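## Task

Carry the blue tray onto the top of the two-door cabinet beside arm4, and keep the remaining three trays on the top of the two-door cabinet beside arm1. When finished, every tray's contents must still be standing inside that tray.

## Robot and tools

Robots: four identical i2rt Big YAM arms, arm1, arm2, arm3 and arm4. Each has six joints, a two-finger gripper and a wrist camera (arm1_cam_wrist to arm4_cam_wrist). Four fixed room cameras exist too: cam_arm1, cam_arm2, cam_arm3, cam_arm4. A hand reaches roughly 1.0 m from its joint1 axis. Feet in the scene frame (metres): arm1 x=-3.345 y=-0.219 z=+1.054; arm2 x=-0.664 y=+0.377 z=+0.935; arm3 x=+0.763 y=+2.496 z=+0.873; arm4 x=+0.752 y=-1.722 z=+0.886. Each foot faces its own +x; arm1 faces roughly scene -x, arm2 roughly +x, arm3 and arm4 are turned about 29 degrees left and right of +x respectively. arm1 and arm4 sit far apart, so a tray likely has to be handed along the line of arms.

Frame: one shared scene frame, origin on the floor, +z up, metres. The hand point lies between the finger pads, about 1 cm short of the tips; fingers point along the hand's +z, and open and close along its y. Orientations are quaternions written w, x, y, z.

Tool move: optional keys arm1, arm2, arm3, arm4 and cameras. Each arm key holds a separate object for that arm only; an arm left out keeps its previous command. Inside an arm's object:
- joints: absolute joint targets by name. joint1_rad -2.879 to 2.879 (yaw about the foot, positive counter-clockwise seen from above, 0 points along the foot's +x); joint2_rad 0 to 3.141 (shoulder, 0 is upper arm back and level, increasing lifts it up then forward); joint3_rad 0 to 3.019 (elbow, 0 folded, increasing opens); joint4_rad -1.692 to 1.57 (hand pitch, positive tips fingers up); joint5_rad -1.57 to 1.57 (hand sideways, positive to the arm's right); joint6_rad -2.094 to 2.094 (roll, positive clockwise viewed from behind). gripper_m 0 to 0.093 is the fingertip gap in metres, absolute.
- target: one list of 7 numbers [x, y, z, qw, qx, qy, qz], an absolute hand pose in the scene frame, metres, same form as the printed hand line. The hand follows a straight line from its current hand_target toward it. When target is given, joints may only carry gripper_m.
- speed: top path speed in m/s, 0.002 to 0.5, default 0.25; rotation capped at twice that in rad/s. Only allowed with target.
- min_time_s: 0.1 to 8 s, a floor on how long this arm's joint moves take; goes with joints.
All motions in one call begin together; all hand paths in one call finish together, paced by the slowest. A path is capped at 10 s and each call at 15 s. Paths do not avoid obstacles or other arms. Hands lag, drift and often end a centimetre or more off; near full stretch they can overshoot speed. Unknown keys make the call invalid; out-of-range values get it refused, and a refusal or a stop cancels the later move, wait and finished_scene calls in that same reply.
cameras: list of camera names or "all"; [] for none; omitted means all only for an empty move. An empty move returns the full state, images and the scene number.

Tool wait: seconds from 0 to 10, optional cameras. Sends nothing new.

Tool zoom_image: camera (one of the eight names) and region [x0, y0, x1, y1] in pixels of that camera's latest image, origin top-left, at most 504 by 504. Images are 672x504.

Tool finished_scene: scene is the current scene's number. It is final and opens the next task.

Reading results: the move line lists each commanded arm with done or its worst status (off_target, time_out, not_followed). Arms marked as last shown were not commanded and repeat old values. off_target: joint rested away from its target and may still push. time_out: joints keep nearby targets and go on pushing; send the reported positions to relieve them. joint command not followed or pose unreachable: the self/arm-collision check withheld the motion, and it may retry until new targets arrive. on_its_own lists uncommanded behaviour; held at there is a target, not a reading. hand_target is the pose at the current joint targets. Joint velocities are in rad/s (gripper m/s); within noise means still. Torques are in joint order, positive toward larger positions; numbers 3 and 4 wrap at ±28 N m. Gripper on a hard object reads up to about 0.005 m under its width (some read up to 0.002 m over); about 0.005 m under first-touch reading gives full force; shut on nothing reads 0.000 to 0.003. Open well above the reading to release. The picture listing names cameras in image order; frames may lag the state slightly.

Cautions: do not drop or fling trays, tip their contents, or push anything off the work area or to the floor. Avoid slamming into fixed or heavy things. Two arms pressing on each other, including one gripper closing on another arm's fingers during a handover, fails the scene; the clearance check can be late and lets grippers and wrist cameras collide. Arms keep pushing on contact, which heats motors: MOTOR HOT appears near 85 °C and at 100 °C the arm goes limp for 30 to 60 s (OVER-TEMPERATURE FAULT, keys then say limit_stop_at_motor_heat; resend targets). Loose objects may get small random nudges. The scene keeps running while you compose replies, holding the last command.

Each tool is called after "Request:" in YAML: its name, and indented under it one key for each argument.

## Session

Request:
move:

Scene clock: 0.00 s.
Joint torques (N m): no reading
Motor temperatures (°C): arm1=[29 31 35 27 27 30 27] | arm2=[32 32 37 30 28 28 26] | arm3=[30 31 34 27 26 30 28] | arm4=[30 28 36 28 26 27 28]
Heat: arm1: hottest joint3_rad 35 °C; arm2: hottest joint3_rad 37 °C; arm3: hottest joint3_rad 34 °C; arm4: hottest joint3_rad 36 °C.
Joint velocities: within noise
arm1.joint_positions: joint1_rad=-0.617 joint2_rad=+0.645 joint3_rad=+1.418 joint4_rad=-1.620 joint5_rad=+0.016 joint6_rad=-0.727 gripper_m=+0.09396
arm1.joint_status: not commanded
arm1.hand: x=-3.5122 y=-0.1110 z=+1.5474 quat_wxyz=(+0.214, -0.932, -0.082, +0.281) (m; scene frame)
arm1.hand_target: x=-3.5117 y=-0.1113 z=+1.5578 quat_wxyz=(+0.221, -0.927, -0.081, +0.291) (m; scene frame)
arm1.hand_status: not commanded
arm2.joint_positions: joint1_rad=-0.739 joint2_rad=+0.622 joint3_rad=+1.415 joint4_rad=-1.193 joint5_rad=+0.010 joint6_rad=+0.602 gripper_m=+0.09396
arm2.joint_status: not commanded
arm2.hand: x=-0.8363 y=+0.5624 z=+1.5157 quat_wxyz=(-0.073, +0.628, -0.550, -0.545) (m; scene frame)
arm2.hand_target: x=-0.8342 y=+0.5599 z=+1.5251 quat_wxyz=(-0.074, +0.624, -0.547, -0.554) (m; scene frame)
arm2.hand_status: not commanded
arm3.joint_positions: joint1_rad=+0.571 joint2_rad=+0.631 joint3_rad=+1.447 joint4_rad=-1.461 joint5_rad=+0.147 joint6_rad=+0.795 gripper_m=+0.09396
arm3.joint_status: not commanded
arm3.hand: x=+0.8909 y=+2.6771 z=+1.4095 quat_wxyz=(-0.314, +0.093, -0.890, -0.316) (m; scene frame)
arm3.hand_target: x=+0.8898 y=+2.6751 z=+1.4178 quat_wxyz=(-0.319, +0.092, -0.886, -0.324) (m; scene frame)
arm3.hand_status: not commanded
arm4.joint_positions: joint1_rad=-0.559 joint2_rad=+0.633 joint3_rad=+1.377 joint4_rad=-1.198 joint5_rad=-0.205 joint6_rad=-0.427 gripper_m=+0.09396
arm4.joint_status: not commanded
arm4.hand: x=+0.9030 y=-1.9335 z=+1.4466 quat_wxyz=(-0.443, -0.221, -0.816, +0.299) (m; scene frame)
arm4.hand_target: x=+0.9016 y=-1.9308 z=+1.4602 quat_wxyz=(-0.451, -0.218, -0.809, +0.308) (m; scene frame)
arm4.hand_status: not commanded
pictures: arm1_cam_wrist, arm2_cam_wrist, arm3_cam_wrist, arm4_cam_wrist, cam_arm1, cam_arm2, cam_arm3, cam_arm4
camera_calibration:
arm1_cam_wrist: T_world_to_cam=[[-0.0310339, 0.886579, 0.461535, -0.725966], [0.998828, 0.01035, 0.0472802, 3.44106], [0.0371407, 0.462461, -0.885861, 1.67786], [0, 0, 0, 1]] pos_world=[-3.52188, -0.167936, 1.65872]
arm2_cam_wrist: T_world_to_cam=[[0.767232, 0.381877, -0.515292, 1.20903], [0.180221, -0.899416, -0.39821, 1.26613], [-0.615529, 0.212653, -0.758883, 0.642422], [0, 0, 0, 1]] pos_world=[-0.760358, 0.540462, 1.61471]
arm3_cam_wrist: T_world_to_cam=[[0.372037, -0.778315, -0.505781, 2.46512], [-0.926193, -0.347245, -0.146925, 1.96378], [-0.0612756, 0.523112, -0.850058, -0.024529], [0, 0, 0, 1]] pos_world=[0.900218, 2.61338, 1.51449]
arm4_cam_wrist: T_world_to_cam=[[-0.627704, -0.720783, 0.29404, -1.25156], [-0.764018, 0.498024, -0.410181, 2.24507], [0.149212, -0.482124, -0.863303, 0.308724], [0, 0, 0, 1]] pos_world=[0.883597, -1.87136, 1.55541]

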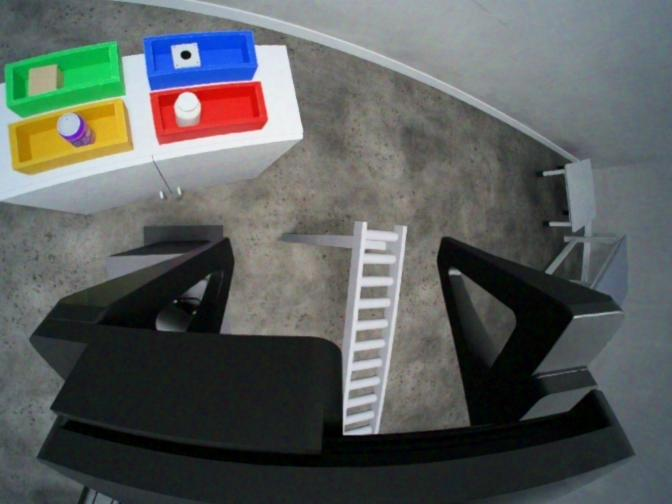

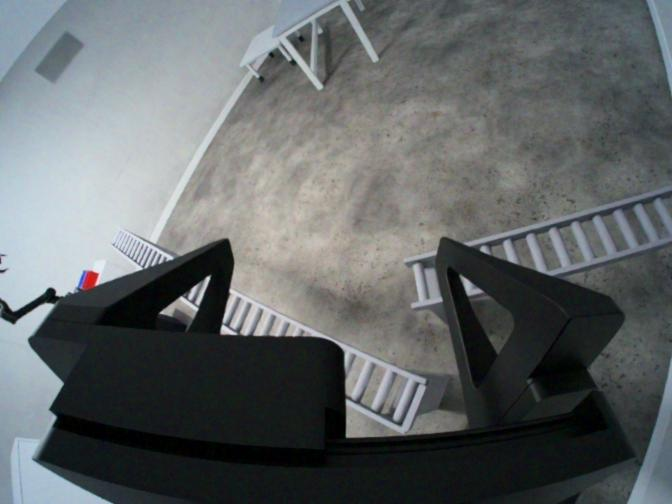

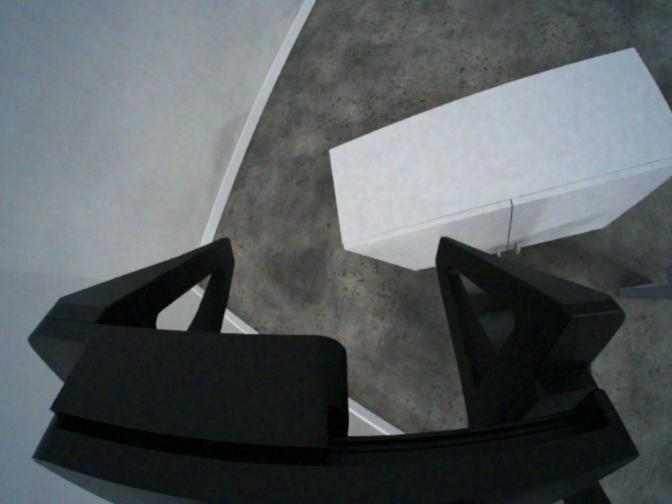

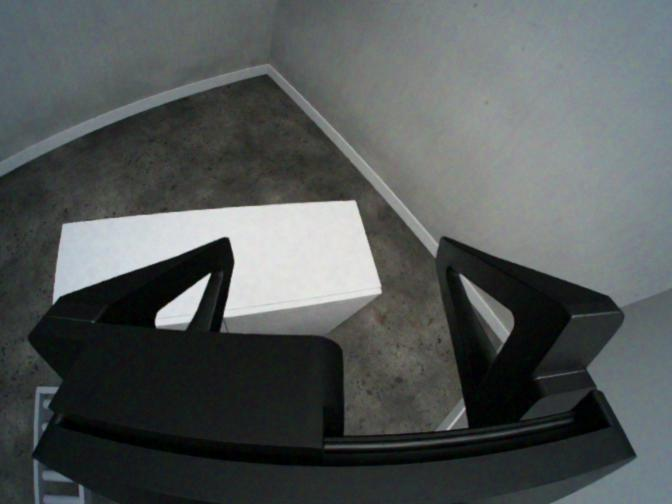

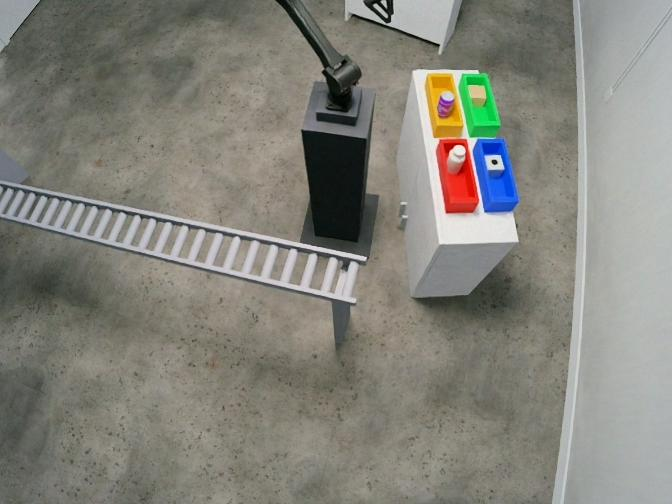

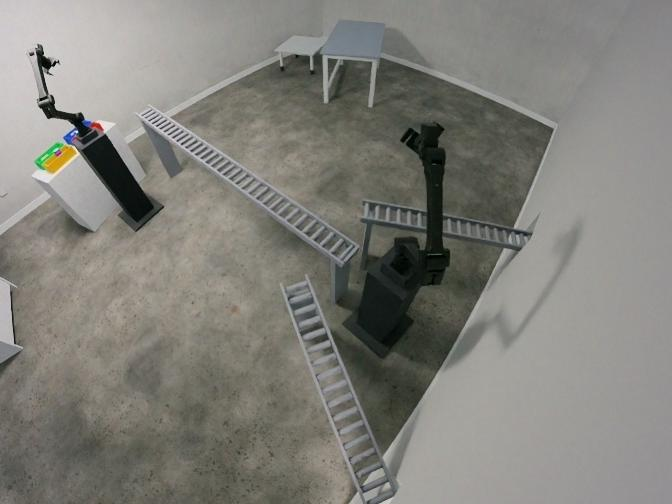

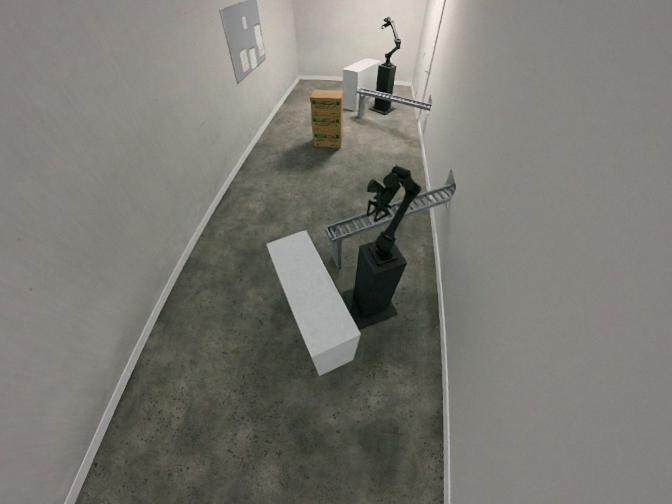

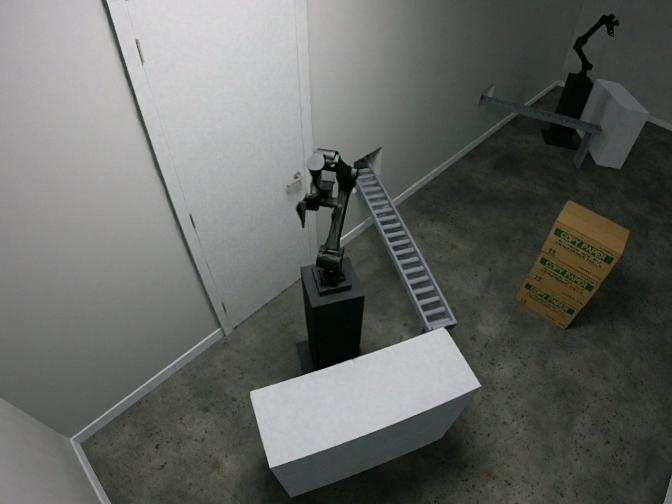

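Request:
move:
  arm1: {"target":[-3.85,-0.13,1.15,0,0.801,-0.599,0],"speed":0.35,"joints":{"gripper_m":0.045}}

Request:
move:
  arm1: {"target":[-4.045,-0.15,0.98,0,0.801,-0.599,0],"speed":0.3}
  cameras: ["arm1_cam_wrist"]

Scene clock: 19.90 s.
Joint torques (N m): arm1=[-0.67 -14.74 11.75 0.51 -0.11 0.16] | arm2=[-0.73 2.37 11.23 2.26 -0.02 -0.09] | arm3=[0.56 2.14 8.4 1.92 0.1 0] | arm4=[0.85 1.14 9.76 1.89 -0.11 -0.09]
Motor temperatures (°C): arm1=[29 30 36 27 27 30 27] | arm2=[32 31 43 30 28 28 26] | arm3=[30 31 35 27 26 30 28] | arm4=[30 28 39 29 26 27 28]
Heat: arm1: hottest joint3_rad 36 °C; arm2: hottest joint3_rad 43 °C; arm3: hottest joint3_rad 35 °C; arm4: hottest joint3_rad 39 °C.
move: arm1 off_target
Joint velocities: within noise
arm1.joint_positions: joint1_rad=-0.238 joint2_rad=+1.755 joint3_rad=+1.315 joint4_rad=-1.180 joint5_rad=+0.008 joint6_rad=+1.098 gripper_m=+0.04507
arm1.joint_status: all done
arm1.hand: x=-3.8293 y=-0.1358 z=+1.1342 quat_wxyz=(+0.012, -0.807, +0.590, -0.022) (m; scene frame)
arm1.hand_target: x=-3.8489 y=-0.1301 z=+1.1504 quat_wxyz=(+0.000, -0.801, +0.599, +0.000) (m; scene frame)
arm1.hand_status: off_target (0.027 m and 3.1 deg from the pose sent, 0.522 m and 91.6 deg at the start)
arm2, arm3, arm4: as last shown
arm4.hand: x=+0.9029 y=-1.9335 z=+1.4466 quat_wxyz=(-0.443, -0.222, -0.816, +0.299) (m; scene frame)
pictures: none

Scene clock: 21.83 s.
Joint torques (N m): arm1=[0.03 -22.77 11.73 0.2 -0.08 0.18] | arm2=[-0.67 2.37 11.25 2.25 -0.03 -0.09] | arm3=[0.5 2.2 8.42 1.89 0.1 -0.01] | arm4=[1.08 0.91 9.65 2.1 -0.09 -0.05]
Motor temperatures (°C): arm1=[29 31 37 27 27 30 27] | arm2=[32 31 43 30 28 28 26] | arm3=[30 31 35 27 26 30 28] | arm4=[30 28 39 29 26 27 28]
Heat: arm1: hottest joint3_rad 37 °C; arm2: hottest joint3_rad 43 °C; arm3: hottest joint3_rad 35 °C; arm4: hottest joint3_rad 39 °C.
move: arm1 off_target
Joint velocities: within noise
arm1.joint_positions: joint1_rad=-0.175 joint2_rad=+2.420 joint3_rad=+1.965 joint4_rad=-1.149 joint5_rad=+0.007 joint6_rad=+1.172 gripper_m=+0.04507
arm1.joint_status: not commanded
arm1.hand: x=-4.0271 y=-0.1477 z=+0.9681 quat_wxyz=(+0.009, -0.804, +0.595, -0.014) (m; scene frame)
arm1.hand_target: x=-4.0443 y=-0.1503 z=+0.9805 quat_wxyz=(-0.001, -0.801, +0.599, +0.000) (m; scene frame)
arm1.hand_status: off_target (0.022 m and 2.0 deg from the pose sent, 0.265 m and 3.1 deg at the start)
arm2, arm3, arm4: as last shown
pictures: arm1_cam_wrist
camera_calibration:
arm1_cam_wrist: T_world_to_cam=[[0.952291, 0.301464, 0.0475498, 3.83216], [0.214357, -0.771598, 0.598906, 0.174406], [0.217238, -0.56014, -0.799407, 1.6914], [0, 0, 0, 1]] pos_world=[-4.05415, -0.0732645, 1.06544]

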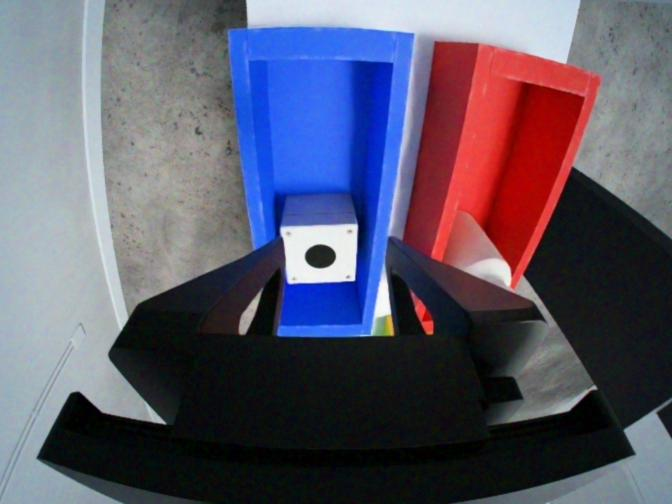

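Request:
move:
  arm1: {"target":[-4.097,-0.186,0.895,0,0.801,-0.599,0],"speed":0.2}
  cameras: ["arm1_cam_wrist"]

Scene clock: 36.07 s.
Joint torques (N m): arm1=[-0.38 -25.11 12.05 0.13 -0.07 0.18] | arm2=[-0.67 2.55 11.23 2.29 -0.02 -0.09] | arm3=[0.62 2.08 8.43 1.88 0.11 -0.02] | arm4=[1.08 1.85 9.57 2.04 -0.1 -0.11]
Motor temperatures (°C): arm1=[29 33 39 27 27 30 27] | arm2=[32 31 45 30 28 28 26] | arm3=[30 31 35 27 26 30 28] | arm4=[30 27 41 29 26 27 28]
Heat: arm1: hottest joint3_rad 39 °C; arm2: hottest joint3_rad 45 °C; arm3: hottest joint3_rad 35 °C; arm4: hottest joint3_rad 41 °C.
move: arm1 off_target
Joint velocities: within noise
arm1.joint_positions: joint1_rad=-0.113 joint2_rad=+2.710 joint3_rad=+2.299 joint4_rad=-1.197 joint5_rad=+0.007 joint6_rad=+1.225 gripper_m=+0.04507
arm1.joint_status: not commanded
arm1.hand: x=-4.0796 y=-0.1887 z=+0.8815 quat_wxyz=(+0.011, -0.806, +0.591, -0.015) (m; scene frame)
arm1.hand_target: x=-4.0961 y=-0.1861 z=+0.8955 quat_wxyz=(+0.000, -0.801, +0.599, +0.000) (m; scene frame)
arm1.hand_status: off_target (0.022 m and 2.4 deg from the pose sent, 0.108 m and 2.0 deg at the start)
arm2, arm3, arm4: as last shown
pictures: arm1_cam_wrist
camera_calibration:
arm1_cam_wrist: T_world_to_cam=[[0.949418, 0.309845, 0.0510031, 3.88549], [0.219343, -0.770603, 0.598381, 0.226899], [0.224709, -0.556926, -0.799587, 1.64183], [0, 0, 0, 1]] pos_world=[-4.10766, -0.114675, 0.978842]

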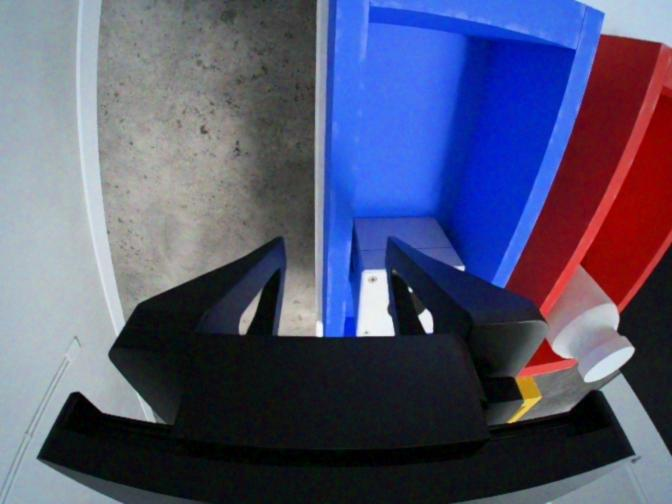

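Request:
move:
  arm1: {"target":[-4.098,-0.169,0.846,0,0.801,-0.599,0],"speed":0.12}
  cameras: ["arm1_cam_wrist"]

Scene clock: 44.93 s.
Joint torques (N m): arm1=[-0.32 -25.76 11.62 0.58 -0.05 -0.07] | arm2=[-0.67 2.49 11.25 2.25 -0.02 -0.09] | arm3=[0.44 2.2 8.4 1.94 0.1 -0.01] | arm4=[0.79 1.61 9.63 1.99 -0.11 -0.08]
Motor temperatures (°C): arm1=[29 35 39 27 27 30 27] | arm2=[32 31 46 30 28 28 26] | arm3=[30 31 36 27 26 30 28] | arm4=[30 27 41 29 26 27 28]
Heat: arm1: hottest joint3_rad 39 °C; arm2: hottest joint3_rad 46 °C; arm3: hottest joint3_rad 36 °C; arm4: hottest joint3_rad 41 °C.
move: arm1 off_target
Joint velocities: within noise
arm1.joint_positions: joint1_rad=-0.136 joint2_rad=+2.808 joint3_rad=+2.355 joint4_rad=-1.172 joint5_rad=+0.007 joint6_rad=+1.225 gripper_m=+0.04507
arm1.joint_status: not commanded
arm1.hand: x=-4.0753 y=-0.1724 z=+0.8296 quat_wxyz=(+0.015, -0.799, +0.600, -0.022) (m; scene frame)
arm1.hand_target: x=-4.0968 y=-0.1692 z=+0.8468 quat_wxyz=(+0.000, -0.801, +0.599, +0.000) (m; scene frame)
arm1.hand_status: off_target (0.028 m and 3.1 deg from the pose sent, 0.045 m and 2.4 deg at the start)
arm2, arm3, arm4: as last shown
pictures: arm1_cam_wrist
camera_calibration:
arm1_cam_wrist: T_world_to_cam=[[0.955181, 0.288206, 0.0675746, 3.88505], [0.191122, -0.774737, 0.602707, 0.150246], [0.226056, -0.562779, -0.795096, 1.60924], [0, 0, 0, 1]] pos_world=[-4.10342, -0.0976455, 0.926417]

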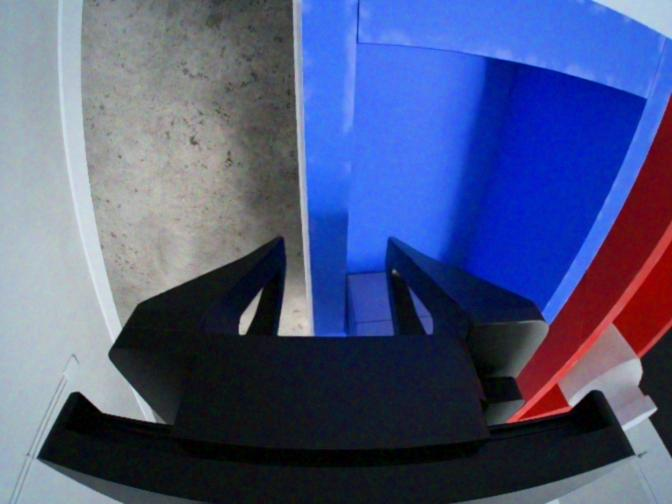

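Request:
move:
  arm1: {"joints":{"gripper_m":0.0}}

Request:
move:
  arm1: {"target":[-4.095,-0.169,0.95,0,0.801,-0.599,0],"speed":0.12}
  cameras: ["arm1_cam_wrist","cam_arm1"]

Request:
zoom_image:
  camera: "cam_arm1"
  region: [380, 50, 560, 260]

Scene clock: 49.73 s.
Joint torques (N m): arm1=[-0.32 -25.76 11.54 0.49 0.08 -0.07] | arm2=[-0.67 2.49 11.25 2.28 -0.02 -0.09] | arm3=[0.38 2.2 8.38 1.94 0.1 -0.01] | arm4=[0.62 1.44 9.44 1.98 -0.11 -0.05]
Motor temperatures (°C): arm1=[29 36 39 27 27 30 27] | arm2=[32 31 46 30 28 28 26] | arm3=[30 31 36 27 26 30 28] | arm4=[30 27 42 29 26 27 28]
Heat: arm1: hottest joint3_rad 39 °C; arm2: hottest joint3_rad 46 °C; arm3: hottest joint3_rad 36 °C; arm4: hottest joint3_rad 42 °C.
move: arm1 off_target
Joint velocities: within noise
arm1.joint_positions: joint1_rad=-0.136 joint2_rad=+2.808 joint3_rad=+2.358 joint4_rad=-1.168 joint5_rad=+0.004 joint6_rad=+1.225 gripper_m=+0.01068
arm1.joint_status: gripper_m off_target (ended at +0.01070, target +0.00000)
arm1.hand: x=-4.0775 y=-0.1728 z=+0.8306 quat_wxyz=(+0.012, -0.799, +0.600, -0.020) (m; scene frame)
arm1.hand_target: x=-4.0968 y=-0.1692 z=+0.8469 quat_wxyz=(+0.000, -0.801, +0.599, +0.001) (m; scene frame)
arm1.hand_status: not commanded
arm2, arm3, arm4: as last shown
pictures: none

Scene clock: 51.50 s.
Joint torques (N m): arm1=[-0.26 -31.15 8.68 -0.31 -0.15 -0.07] | arm2=[-0.67 2.49 11.25 2.26 -0.03 -0.09] | arm3=[0.56 2.14 8.36 1.94 0.09 -0.02] | arm4=[1.08 1.38 9.85 2.13 -0.07 -0.08]
Motor temperatures (°C): arm1=[29 36 39 27 27 30 27] | arm2=[32 31 46 30 28 28 26] | arm3=[30 31 36 27 26 30 28] | arm4=[30 27 42 29 26 27 28]
Heat: arm1: hottest joint3_rad 39 °C; arm2: hottest joint3_rad 46 °C; arm3: hottest joint3_rad 36 °C; arm4: hottest joint3_rad 42 °C.
move: arm1 off_target
Joint velocities: within noise
arm1.joint_positions: joint1_rad=-0.136 joint2_rad=+2.697 joint3_rad=+2.328 joint4_rad=-1.252 joint5_rad=+0.009 joint6_rad=+1.225 gripper_m=+0.01068
arm1.joint_status: not commanded
arm1.hand: x=-4.0800 y=-0.1712 z=+0.9007 quat_wxyz=(+0.016, -0.799, +0.600, -0.020) (m; scene frame)
arm1.hand_target: x=-4.0946 y=-0.1691 z=+0.9490 quat_wxyz=(+0.000, -0.801, +0.599, +0.000) (m; scene frame)
arm1.hand_status: off_target (0.052 m and 2.9 deg from the pose sent, 0.121 m and 2.7 deg at the start)
arm2, arm3, arm4: as last shown
pictures: arm1_cam_wrist, cam_arm1
camera_calibration:
arm1_cam_wrist: T_world_to_cam=[[0.955416, 0.288038, 0.064916, 3.88777], [0.193336, -0.776466, 0.599768, 0.120609], [0.223161, -0.560478, -0.797536, 1.65828], [0, 0, 0, 1]] pos_world=[-4.10782, -0.0967433, 0.997826]

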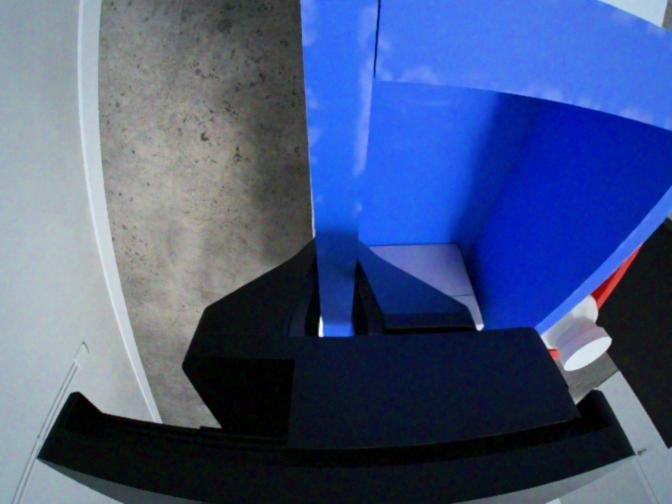

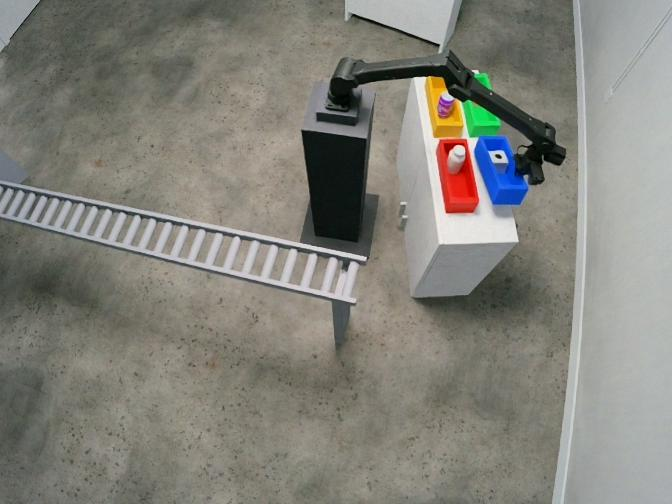

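Scaled by 2.400 from the camera's 672x504 image, which has a finer 960x720 frame.

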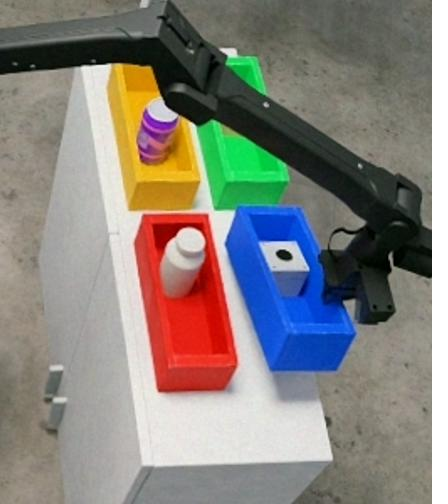

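Request:
move:
  arm1: {"target":[-4.06,-0.15,1.08,-0.075,-0.797,0.596,-0.075],"speed":0.15}
  cameras: ["arm1_cam_wrist","cam_arm1"]

Request:
zoom_image:
  camera: "cam_arm1"
  region: [380, 50, 560, 260]

Scene clock: 65.37 s.
Joint torques (N m): arm1=[-0.21 -29.98 9.88 -0.55 -0.7 -0.11] | arm2=[-0.67 2.43 11.22 2.28 -0.03 -0.09] | arm3=[0.62 2.02 8.39 1.91 0.1 -0.03] | arm4=[0.38 1.73 9.47 1.94 -0.13 -0.05]
Motor temperatures (°C): arm1=[29 36 39 27 27 30 28] | arm2=[32 31 47 30 28 28 26] | arm3=[30 31 36 27 26 30 28] | arm4=[30 27 43 29 26 27 28]
Heat: arm1: hottest joint3_rad 39 °C; arm2: hottest joint3_rad 47 °C; arm3: hottest joint3_rad 36 °C; arm4: hottest joint3_rad 43 °C.
move: arm1 off_target
Joint velocities: within noise
arm1.joint_positions: joint1_rad=-0.215 joint2_rad=+2.494 joint3_rad=+2.262 joint4_rad=-1.456 joint5_rad=-0.184 joint6_rad=+1.145 gripper_m=+0.01068
arm1.joint_status: not commanded
arm1.hand: x=-4.0500 y=-0.1499 z=+1.0277 quat_wxyz=(-0.054, -0.792, +0.601, -0.097) (m; scene frame)
arm1.hand_target: x=-4.0590 y=-0.1502 z=+1.0787 quat_wxyz=(-0.075, -0.796, +0.595, -0.075) (m; scene frame)
arm1.hand_status: off_target (0.053 m and 3.5 deg from the pose sent, 0.182 m and 12.2 deg at the start; pose on its path clipped on 8 of 50 steps)
arm2, arm3, arm4: as last shown
pictures: arm1_cam_wrist, cam_arm1
camera_calibration:
arm1_cam_wrist: T_world_to_cam=[[0.957552, 0.284906, 0.04386, 3.87459], [0.156103, -0.640419, 0.751995, -0.231635], [0.242336, -0.713227, -0.657709, 1.6758], [0, 0, 0, 1]] pos_world=[-4.08007, -0.0570127, 1.10643]

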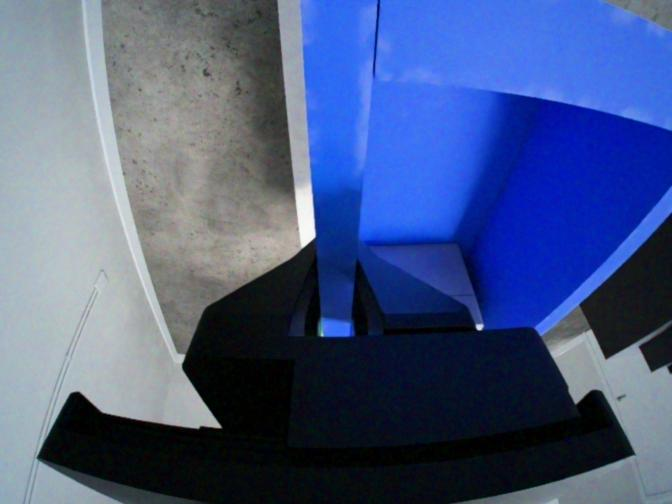

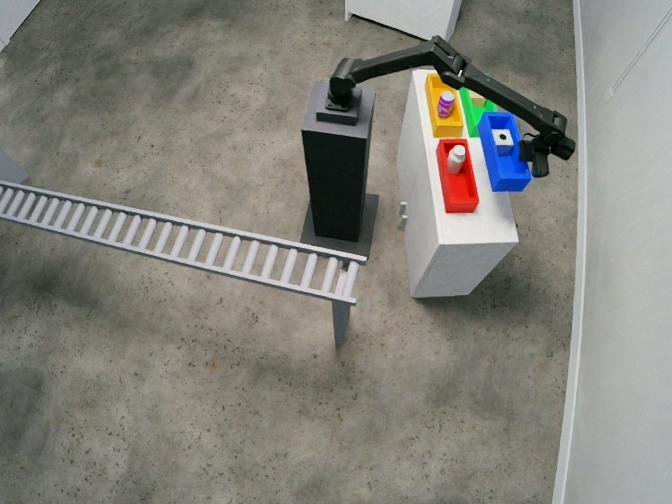

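Scaled by 2.400 from the camera's 672x504 image, which has a finer 960x720 frame.

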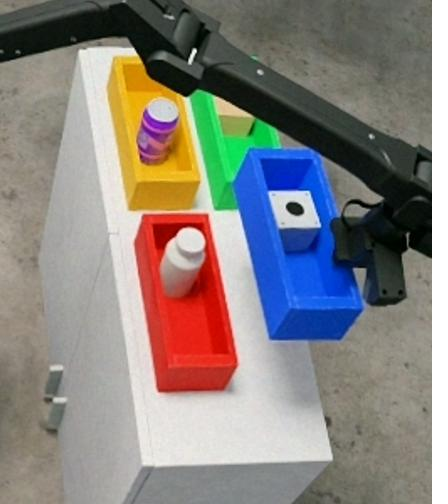

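Request:
move:
  arm1: {"target":[-3.84,0.02,1.16,-0.086,-0.574,0.819,-0.04],"speed":0.2}

Request:
move:
  arm1: {"target":[-3.60,0.27,1.15,-0.10,-0.301,0.954,0.0],"speed":0.2}

Request:
move:
  arm1: {"target":[-3.40,0.45,1.12,-0.105,0,0.99,0.03],"speed":0.2}
  cameras: ["arm1_cam_wrist","cam_arm1"]

Request:
zoom_image:
  camera: "cam_arm1"
  region: [180, 140, 420, 340]

Scene clock: 85.53 s.
Joint torques (N m): arm1=[0.5 -21.13 8.51 0.29 -0.62 0.2] | arm2=[-0.79 2.49 11.23 2.28 -0.02 -0.09] | arm3=[0.5 2.14 8.35 1.96 0.1 -0.01] | arm4=[0.73 1.32 9.69 2.1 -0.1 -0.08]
Motor temperatures (°C): arm1=[29 39 40 27 28 30 28] | arm2=[32 31 48 30 28 28 26] | arm3=[30 31 37 27 26 30 28] | arm4=[30 27 44 29 26 27 28]
Heat: arm1: hottest joint3_rad 40 °C; arm2: hottest joint3_rad 48 °C; arm3: hottest joint3_rad 37 °C; arm4: hottest joint3_rad 44 °C.
move: arm1 off_target
Joint velocities: within noise
arm1.joint_positions: joint1_rad=-0.586 joint2_rad=+1.886 joint3_rad=+1.487 joint4_rad=-1.222 joint5_rad=-0.173 joint6_rad=+1.392 gripper_m=+0.01068
arm1.joint_status: not commanded
arm1.hand: x=-3.8328 y=+0.0224 z=+1.1291 quat_wxyz=(-0.069, -0.576, +0.812, -0.062) (m; scene frame)
arm1.hand_target: x=-3.8395 y=+0.0199 z=+1.1593 quat_wxyz=(-0.086, -0.572, +0.815, -0.040) (m; scene frame)
arm1.hand_status: off_target (0.032 m and 3.2 deg from the pose sent, 0.301 m and 36.2 deg at the start)
arm2.joint_positions: joint1_rad=-0.739 joint2_rad=+0.622 joint3_rad=+1.415 joint4_rad=-1.193 joint5_rad=+0.010 joint6_rad=+0.602 gripper_m=+0.09396
arm2.joint_status: not commanded
arm2.hand: x=-0.8363 y=+0.5624 z=+1.5157 quat_wxyz=(-0.073, +0.628, -0.550, -0.545) (m; scene frame)
arm2.hand_target: x=-0.8342 y=+0.5599 z=+1.5251 quat_wxyz=(-0.074, +0.624, -0.547, -0.554) (m; scene frame)
arm2.hand_status: not commanded
arm3.joint_positions: joint1_rad=+0.571 joint2_rad=+0.631 joint3_rad=+1.447 joint4_rad=-1.461 joint5_rad=+0.147 joint6_rad=+0.795 gripper_m=+0.09396
arm3.joint_status: not commanded
arm3.hand: x=+0.8909 y=+2.6771 z=+1.4095 quat_wxyz=(-0.314, +0.093, -0.890, -0.316) (m; scene frame)
arm3.hand_target: x=+0.8898 y=+2.6751 z=+1.4178 quat_wxyz=(-0.319, +0.092, -0.886, -0.324) (m; scene frame)
arm3.hand_status: not commanded
arm4.joint_positions: joint1_rad=-0.559 joint2_rad=+0.633 joint3_rad=+1.377 joint4_rad=-1.198 joint5_rad=-0.205 joint6_rad=-0.427 gripper_m=+0.09396
arm4.joint_status: not commanded
arm4.hand: x=+0.9029 y=-1.9335 z=+1.4466 quat_wxyz=(-0.443, -0.222, -0.816, +0.299) (m; scene frame)
arm4.hand_target: x=+0.9016 y=-1.9308 z=+1.4602 quat_wxyz=(-0.451, -0.218, -0.809, +0.308) (m; scene frame)
arm4.hand_status: not commanded
pictures: none

Scene clock: 88.03 s.
Joint torques (N m): arm1=[0.38 -17.96 13.52 -0.01 -0.8 -0.11] | arm2=[-0.73 2.43 11.25 2.26 -0.03 -0.09] | arm3=[0.5 1.96 8.4 1.99 0.09 -0.01] | arm4=[0.79 1.55 9.7 1.98 -0.03 -0.1]
Motor temperatures (°C): arm1=[29 39 40 27 28 30 28] | arm2=[32 31 48 30 28 28 26] | arm3=[30 31 37 27 26 30 28] | arm4=[30 27 44 29 26 27 28]
Heat: arm1: hottest joint3_rad 40 °C; arm2: hottest joint3_rad 48 °C; arm3: hottest joint3_rad 37 °C; arm4: hottest joint3_rad 44 °C.
move: arm1 off_target
Joint velocities: within noise
arm1.joint_positions: joint1_rad=-1.230 joint2_rad=+1.845 joint3_rad=+1.390 joint4_rad=-1.163 joint5_rad=-0.179 joint6_rad=+1.392 gripper_m=+0.01068
arm1.joint_status: not commanded
arm1.hand: x=-3.5826 y=+0.2467 z=+1.1158 quat_wxyz=(-0.087, -0.289, +0.953, -0.036) (m; scene frame)
arm1.hand_target: x=-3.5990 y=+0.2678 z=+1.1507 quat_wxyz=(-0.099, -0.300, +0.949, +0.000) (m; scene frame)
arm1.hand_status: off_target (0.045 m and 4.6 deg from the pose sent, 0.341 m and 36.3 deg at the start)
arm2, arm3, arm4: as last shown
pictures: none

Scene clock: 90.43 s.
Joint torques (N m): arm1=[0.32 -23.18 14.02 -0.25 -0.85 0.24] | arm2=[-0.73 2.49 11.23 2.25 -0.02 -0.09] | arm3=[0.56 2.02 8.39 1.96 0.1 -0.01] | arm4=[0.67 0.62 9.61 2.17 -0.07 -0.06]
Motor temperatures (°C): arm1=[29 38 40 27 28 30 28] | arm2=[32 31 48 30 28 28 26] | arm3=[30 31 37 27 26 30 28] | arm4=[30 27 44 29 26 27 28]
Heat: arm1: hottest joint3_rad 40 °C; arm2: hottest joint3_rad 48 °C; arm3: hottest joint3_rad 37 °C; arm4: hottest joint3_rad 44 °C.
move: arm1 off_target
Joint velocities: within noise
arm1.joint_positions: joint1_rad=-1.622 joint2_rad=+2.155 joint3_rad=+1.785 joint4_rad=-1.209 joint5_rad=-0.192 joint6_rad=+1.585 gripper_m=+0.01068
arm1.joint_status: not commanded
arm1.hand: x=-3.3913 y=+0.4221 z=+1.0772 quat_wxyz=(-0.096, -0.003, +0.995, -0.008) (m; scene frame)
arm1.hand_target: x=-3.3999 y=+0.4469 z=+1.1206 quat_wxyz=(-0.106, +0.000, +0.994, +0.031) (m; scene frame)
arm1.hand_status: off_target (0.052 m and 4.6 deg from the pose sent, 0.273 m and 34.5 deg at the start)
arm2, arm3, arm4: as last shown
pictures: arm1_cam_wrist, cam_arm1
camera_calibration:
arm1_cam_wrist: T_world_to_cam=[[0.0195995, -0.99935, 0.0302422, 0.454429], [-0.680156, 0.008843, 0.733014, -3.09502], [-0.732806, -0.0349361, -0.679541, -1.61309], [0, 0, 0, 1]] pos_world=[-3.29609, 0.425148, 1.15879]

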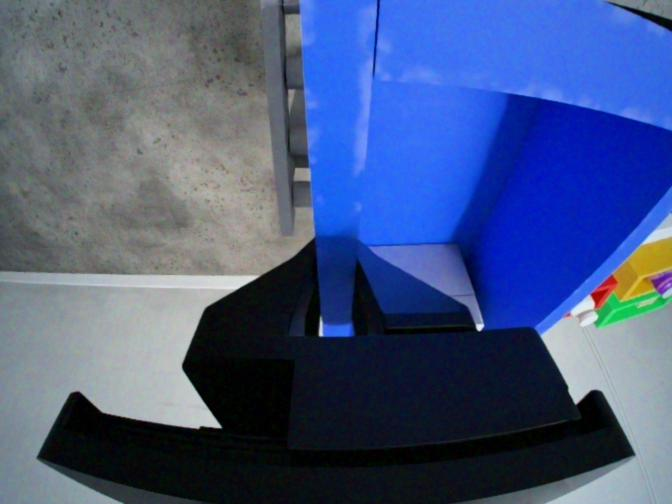

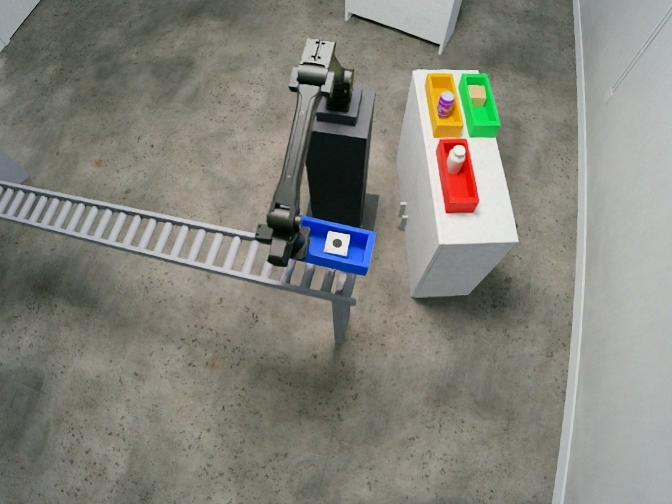

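Scaled by 2.100 from the camera's 672x504 image, which has a finer 960x720 frame.

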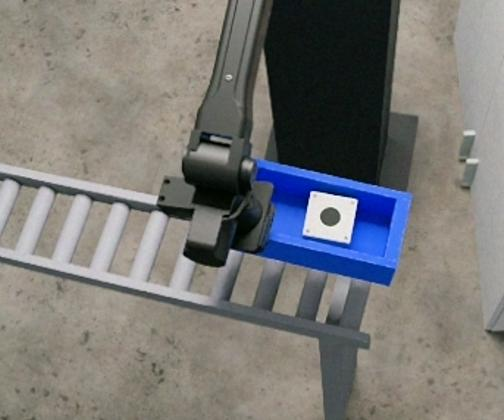

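Request:
move:
  arm1: {"target":[-3.33,0.465,1.0,-0.105,0,0.99,0.03],"speed":0.15}
  cameras: ["arm1_cam_wrist","cam_arm1"]

Request:
zoom_image:
  camera: "cam_arm1"
  region: [220, 190, 400, 330]

Scene clock: 96.50 s.
Joint torques (N m): arm1=[-0.79 -25.52 11.86 0.36 -0.83 -0.13] | arm2=[-0.73 2.49 11.25 2.26 -0.03 -0.09] | arm3=[0.67 2.08 8.39 1.95 0.11 -0.02] | arm4=[0.85 1.55 9.5 1.99 -0.12 -0.05]
Motor temperatures (°C): arm1=[29 38 42 27 28 30 28] | arm2=[32 31 48 30 28 28 26] | arm3=[30 31 37 27 26 30 28] | arm4=[30 27 44 29 26 27 28]
Heat: arm1: hottest joint3_rad 42 °C; arm2: hottest joint3_rad 48 °C; arm3: hottest joint3_rad 37 °C; arm4: hottest joint3_rad 44 °C.
move: arm1 off_target
Joint velocities: within noise
arm1.joint_positions: joint1_rad=-1.719 joint2_rad=+2.344 joint3_rad=+1.785 joint4_rad=-1.054 joint5_rad=-0.197 joint6_rad=+1.511 gripper_m=+0.01068
arm1.joint_status: not commanded
arm1.hand: x=-3.3295 y=+0.4300 z=+0.9581 quat_wxyz=(-0.100, +0.010, +0.995, -0.017) (m; scene frame)
arm1.hand_target: x=-3.3300 y=+0.4622 z=+1.0012 quat_wxyz=(-0.105, +0.000, +0.994, +0.030) (m; scene frame)
arm1.hand_status: off_target (0.055 m and 5.5 deg from the pose sent, 0.108 m and 4.5 deg at the start)
arm2, arm3, arm4: as last shown
pictures: arm1_cam_wrist, cam_arm1
camera_calibration:
arm1_cam_wrist: T_world_to_cam=[[-0.00415059, -0.998767, 0.049467, 0.366945], [-0.67401, 0.0393366, 0.737675, -2.96288], [-0.738711, -0.0302794, -0.673342, -1.67601], [0, 0, 0, 1]] pos_world=[-3.23357, 0.432294, 1.03896]

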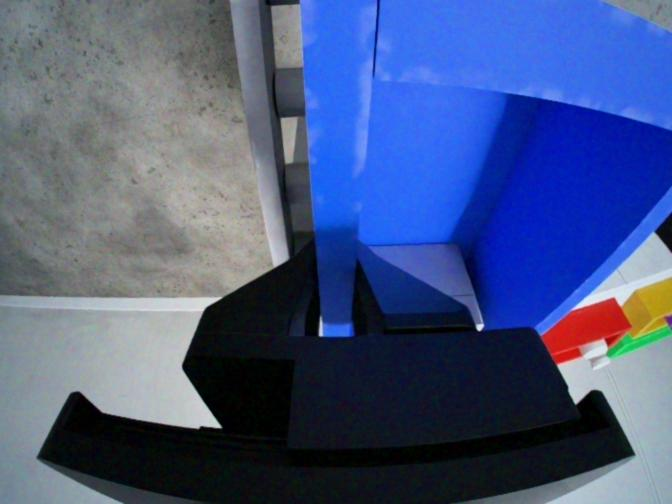

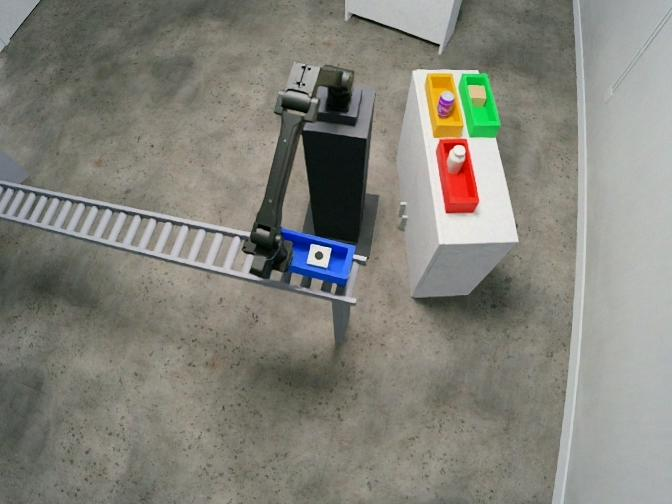

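Scaled by 2.800 from the camera's 672x504 image, which has a finer 960x720 frame.

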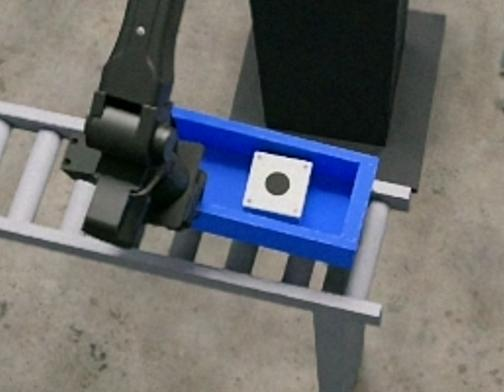

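Request:
move:
  arm1: {"target":[-3.33,0.475,0.975,-0.105,-0.006,0.99,0.045],"speed":0.12}
  cameras: ["arm1_cam_wrist","cam_arm1"]

Request:
zoom_image:
  camera: "cam_arm1"
  region: [220, 190, 400, 330]

Scene clock: 104.07 s.
Joint torques (N m): arm1=[-0.26 -25 12.12 0.38 -0.83 -0.12] | arm2=[-0.67 2.43 11.22 2.25 -0.03 -0.09] | arm3=[0.62 2.26 8.38 1.94 0.1 -0.01] | arm4=[0.85 1.49 9.8 2.03 -0.06 -0.03]
Motor temperatures (°C): arm1=[29 39 43 27 28 30 29] | arm2=[32 31 49 30 28 28 26] | arm3=[30 31 37 27 26 30 28] | arm4=[30 27 45 29 26 27 28]
Heat: arm1: hottest joint3_rad 43 °C; arm2: hottest joint3_rad 49 °C; arm3: hottest joint3_rad 37 °C; arm4: hottest joint3_rad 45 °C.
move: arm1 off_target
Joint velocities: within noise
arm1.joint_positions: joint1_rad=-1.719 joint2_rad=+2.382 joint3_rad=+1.785 joint4_rad=-0.987 joint5_rad=-0.200 joint6_rad=+1.502 gripper_m=+0.01068
arm1.joint_status: not commanded
arm1.hand: x=-3.3294 y=+0.4374 z=+0.9339 quat_wxyz=(-0.100, +0.004, +0.995, -0.002) (m; scene frame)
arm1.hand_target: x=-3.3300 y=+0.4721 z=+0.9763 quat_wxyz=(-0.105, -0.006, +0.993, +0.045) (m; scene frame)
arm1.hand_status: off_target (0.056 m and 5.5 deg from the pose sent, 0.048 m and 7.4 deg at the start)
arm2, arm3, arm4: as last shown
pictures: arm1_cam_wrist, cam_arm1
camera_calibration:
arm1_cam_wrist: T_world_to_cam=[[0.00432373, -0.999823, 0.0183148, 0.433357], [-0.674086, 0.0106142, 0.738577, -2.93365], [-0.73864, -0.0155392, -0.673921, -1.69768], [0, 0, 0, 1]] pos_world=[-3.23338, 0.438038, 1.01469]

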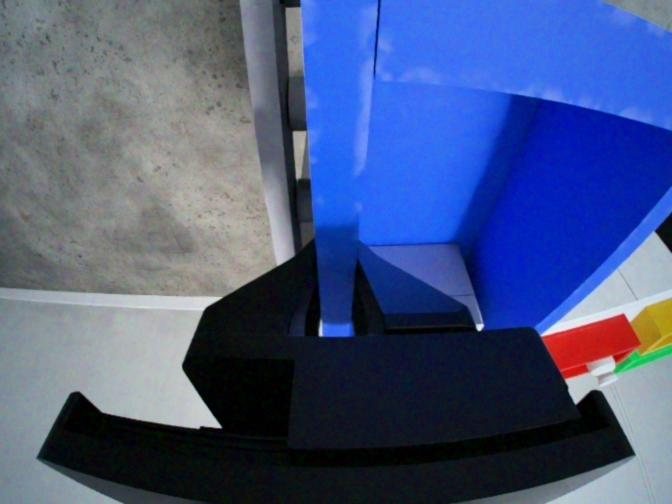

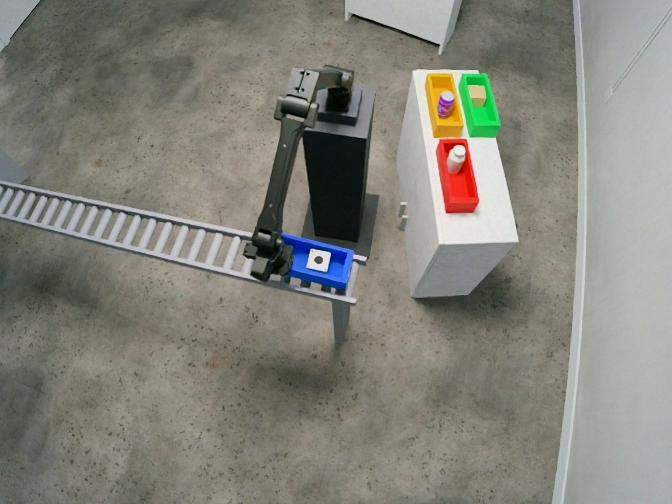

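Scaled by 2.800 from the camera's 672x504 image, which has a finer 960x720 frame.

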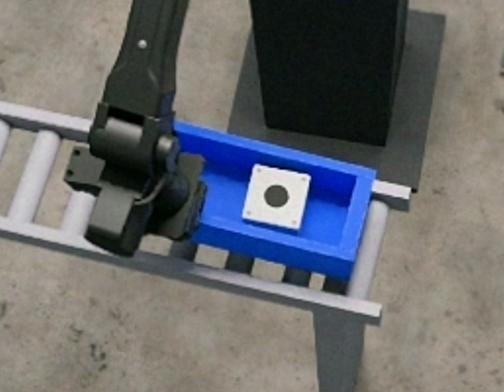

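Request:
move:
  arm1: {"target":[-3.33,0.479,0.952,-0.105,-0.006,0.99,0.045],"speed":0.08}
  cameras: ["arm1_cam_wrist","cam_arm1"]

Request:
zoom_image:
  camera: "cam_arm1"
  region: [220, 190, 400, 330]

Scene clock: 109.37 s.
Joint torques (N m): arm1=[0.03 -23.88 12.01 0.62 -0.59 0.01] | arm2=[-0.67 2.49 11.25 2.26 -0.02 -0.09] | arm3=[0.26 1.9 8.39 1.92 0.11 -0.02] | arm4=[0.73 0.5 9.59 2.17 -0.09 -0.04]
Motor temperatures (°C): arm1=[29 39 43 27 28 30 29] | arm2=[32 31 49 30 28 28 26] | arm3=[30 31 37 27 26 30 28] | arm4=[30 27 45 29 26 27 28]
Heat: arm1: hottest joint3_rad 43 °C; arm2: hottest joint3_rad 49 °C; arm3: hottest joint3_rad 37 °C; arm4: hottest joint3_rad 45 °C.
move: arm1 off_target
Joint velocities: within noise
arm1.joint_positions: joint1_rad=-1.724 joint2_rad=+2.406 joint3_rad=+1.805 joint4_rad=-0.967 joint5_rad=-0.207 joint6_rad=+1.491 gripper_m=+0.01068
arm1.joint_status: not commanded
arm1.hand: x=-3.3272 y=+0.4453 z=+0.9249 quat_wxyz=(-0.103, +0.000, +0.995, +0.007) (m; scene frame)
arm1.hand_target: x=-3.3303 y=+0.4768 z=+0.9533 quat_wxyz=(-0.105, -0.006, +0.993, +0.045) (m; scene frame)
arm1.hand_status: off_target (0.043 m and 4.4 deg from the pose sent, 0.045 m and 5.5 deg at the start)
arm2, arm3, arm4: as last shown
pictures: arm1_cam_wrist, cam_arm1
camera_calibration:
arm1_cam_wrist: T_world_to_cam=[[0.0109251, -0.99994, -0.00051441, 0.480853], [-0.669701, -0.007699, 0.742591, -2.90669], [-0.742551, -0.00776839, -0.669745, -1.72234], [0, 0, 0, 1]] pos_world=[-3.23079, 0.445066, 1.0052]

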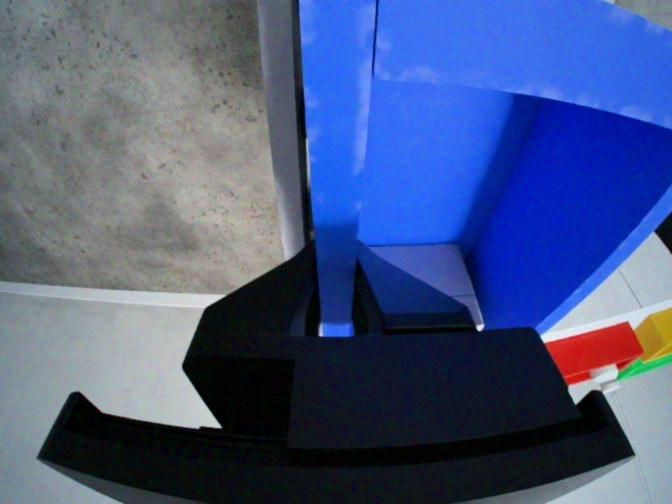

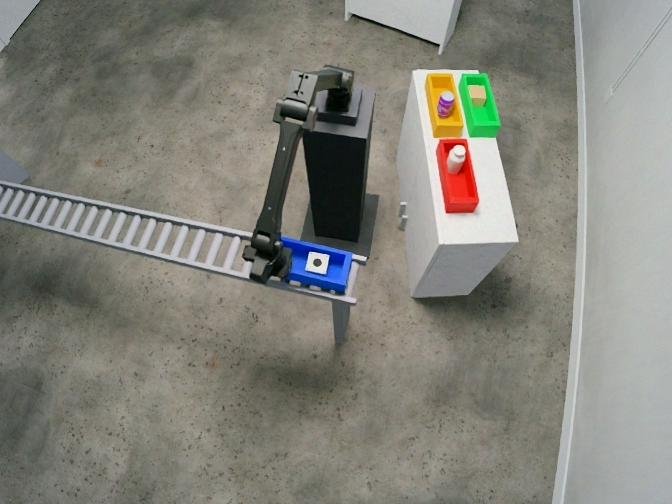

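Scaled by 2.800 from the camera's 672x504 image, which has a finer 960x720 frame.

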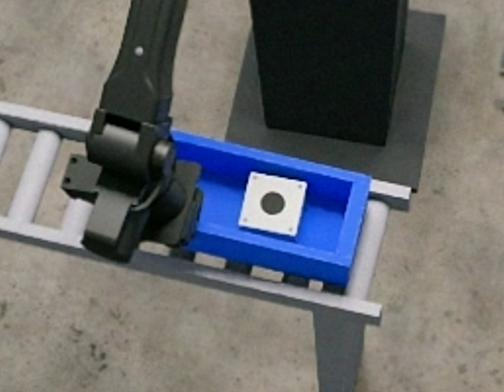

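Request:
move:
  arm1: {"target":[-3.33,0.474,0.932,-0.105,-0.006,0.99,0.045],"speed":0.07}

Request:
move:
  arm1: {"joints":{"gripper_m":0.02}}
  cameras: ["arm1_cam_wrist","cam_arm1"]

Request:
zoom_image:
  camera: "cam_arm1"
  region: [200, 190, 400, 330]

Scene clock: 115.00 s.
Joint torques (N m): arm1=[0.38 -22.24 10.45 1.17 -0.43 0.05] | arm2=[-0.67 2.49 11.23 2.26 -0.02 -0.09] | arm3=[0.5 2.02 8.43 1.94 0.09 -0.02] | arm4=[0.62 1.61 9.65 2.06 -0.07 -0.07]
Motor temperatures (°C): arm1=[29 40 43 27 28 30 29] | arm2=[32 31 49 30 28 28 26] | arm3=[30 31 37 27 26 30 28] | arm4=[30 27 45 29 26 27 28]
Heat: arm1: hottest joint3_rad 43 °C; arm2: hottest joint3_rad 49 °C; arm3: hottest joint3_rad 37 °C; arm4: hottest joint3_rad 45 °C.
move: arm1 off_target
Joint velocities: within noise
arm1.joint_positions: joint1_rad=-1.728 joint2_rad=+2.412 joint3_rad=+1.806 joint4_rad=-0.942 joint5_rad=-0.211 joint6_rad=+1.487 gripper_m=+0.01068
arm1.joint_status: not commanded
arm1.hand: x=-3.3245 y=+0.4498 z=+0.9211 quat_wxyz=(-0.104, -0.001, +0.994, +0.017) (m; scene frame)
arm1.hand_target: x=-3.3302 y=+0.4729 z=+0.9329 quat_wxyz=(-0.106, -0.006, +0.993, +0.045) (m; scene frame)
arm1.hand_status: off_target (0.027 m and 3.3 deg from the pose sent, 0.030 m and 4.4 deg at the start)
arm2, arm3, arm4: as last shown
pictures: none

Scene clock: 115.57 s.
Joint torques (N m): arm1=[0.38 -22.71 10.43 0.88 -0.29 0.05] | arm2=[-0.73 2.55 11.23 2.26 -0.02 -0.09] | arm3=[0.44 2.08 8.38 1.98 0.1 -0.01] | arm4=[0.32 0.97 9.69 1.84 -0.09 -0.07]
Motor temperatures (°C): arm1=[29 39 43 27 28 30 29] | arm2=[32 31 49 30 28 28 26] | arm3=[30 31 37 27 26 30 28] | arm4=[30 27 45 29 26 27 28]
Heat: arm1: hottest joint3_rad 43 °C; arm2: hottest joint3_rad 49 °C; arm3: hottest joint3_rad 37 °C; arm4: hottest joint3_rad 45 °C.
move: arm1 done
Joint velocities: within noise
arm1.joint_positions: joint1_rad=-1.726 joint2_rad=+2.412 joint3_rad=+1.806 joint4_rad=-0.933 joint5_rad=-0.215 joint6_rad=+1.487 gripper_m=+0.01991
arm1.joint_status: all done
arm1.hand: x=-3.3262 y=+0.4521 z=+0.9213 quat_wxyz=(-0.106, -0.002, +0.994, +0.022) (m; scene frame)
arm1.hand_target: x=-3.3302 y=+0.4730 z=+0.9330 quat_wxyz=(-0.106, -0.006, +0.993, +0.045) (m; scene frame)
arm1.hand_status: not commanded
arm2, arm3, arm4: as last shown
pictures: arm1_cam_wrist, cam_arm1
camera_calibration:
arm1_cam_wrist: T_world_to_cam=[[0.0124073, -0.999478, -0.0298418, 0.519402], [-0.66553, -0.0305278, 0.745747, -2.88197], [-0.746268, 0.0106079, -0.665561, -1.74845], [0, 0, 0, 1]] pos_world=[-3.2293, 0.449697, 1.00102]

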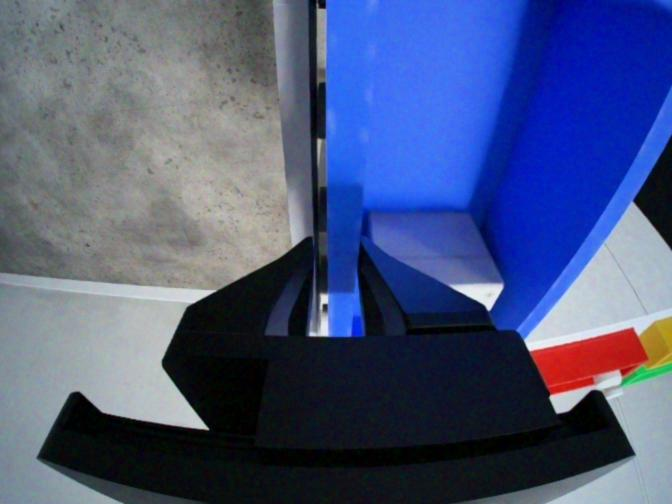

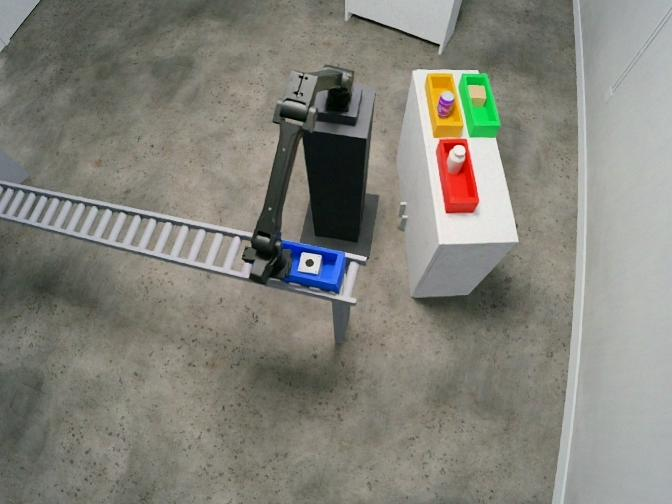

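Scaled by 2.520 from the camera's 672x504 image, which has a finer 960x720 frame.

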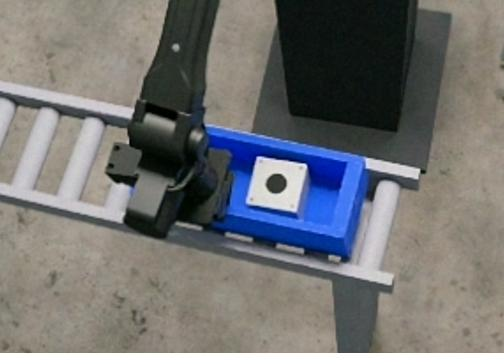

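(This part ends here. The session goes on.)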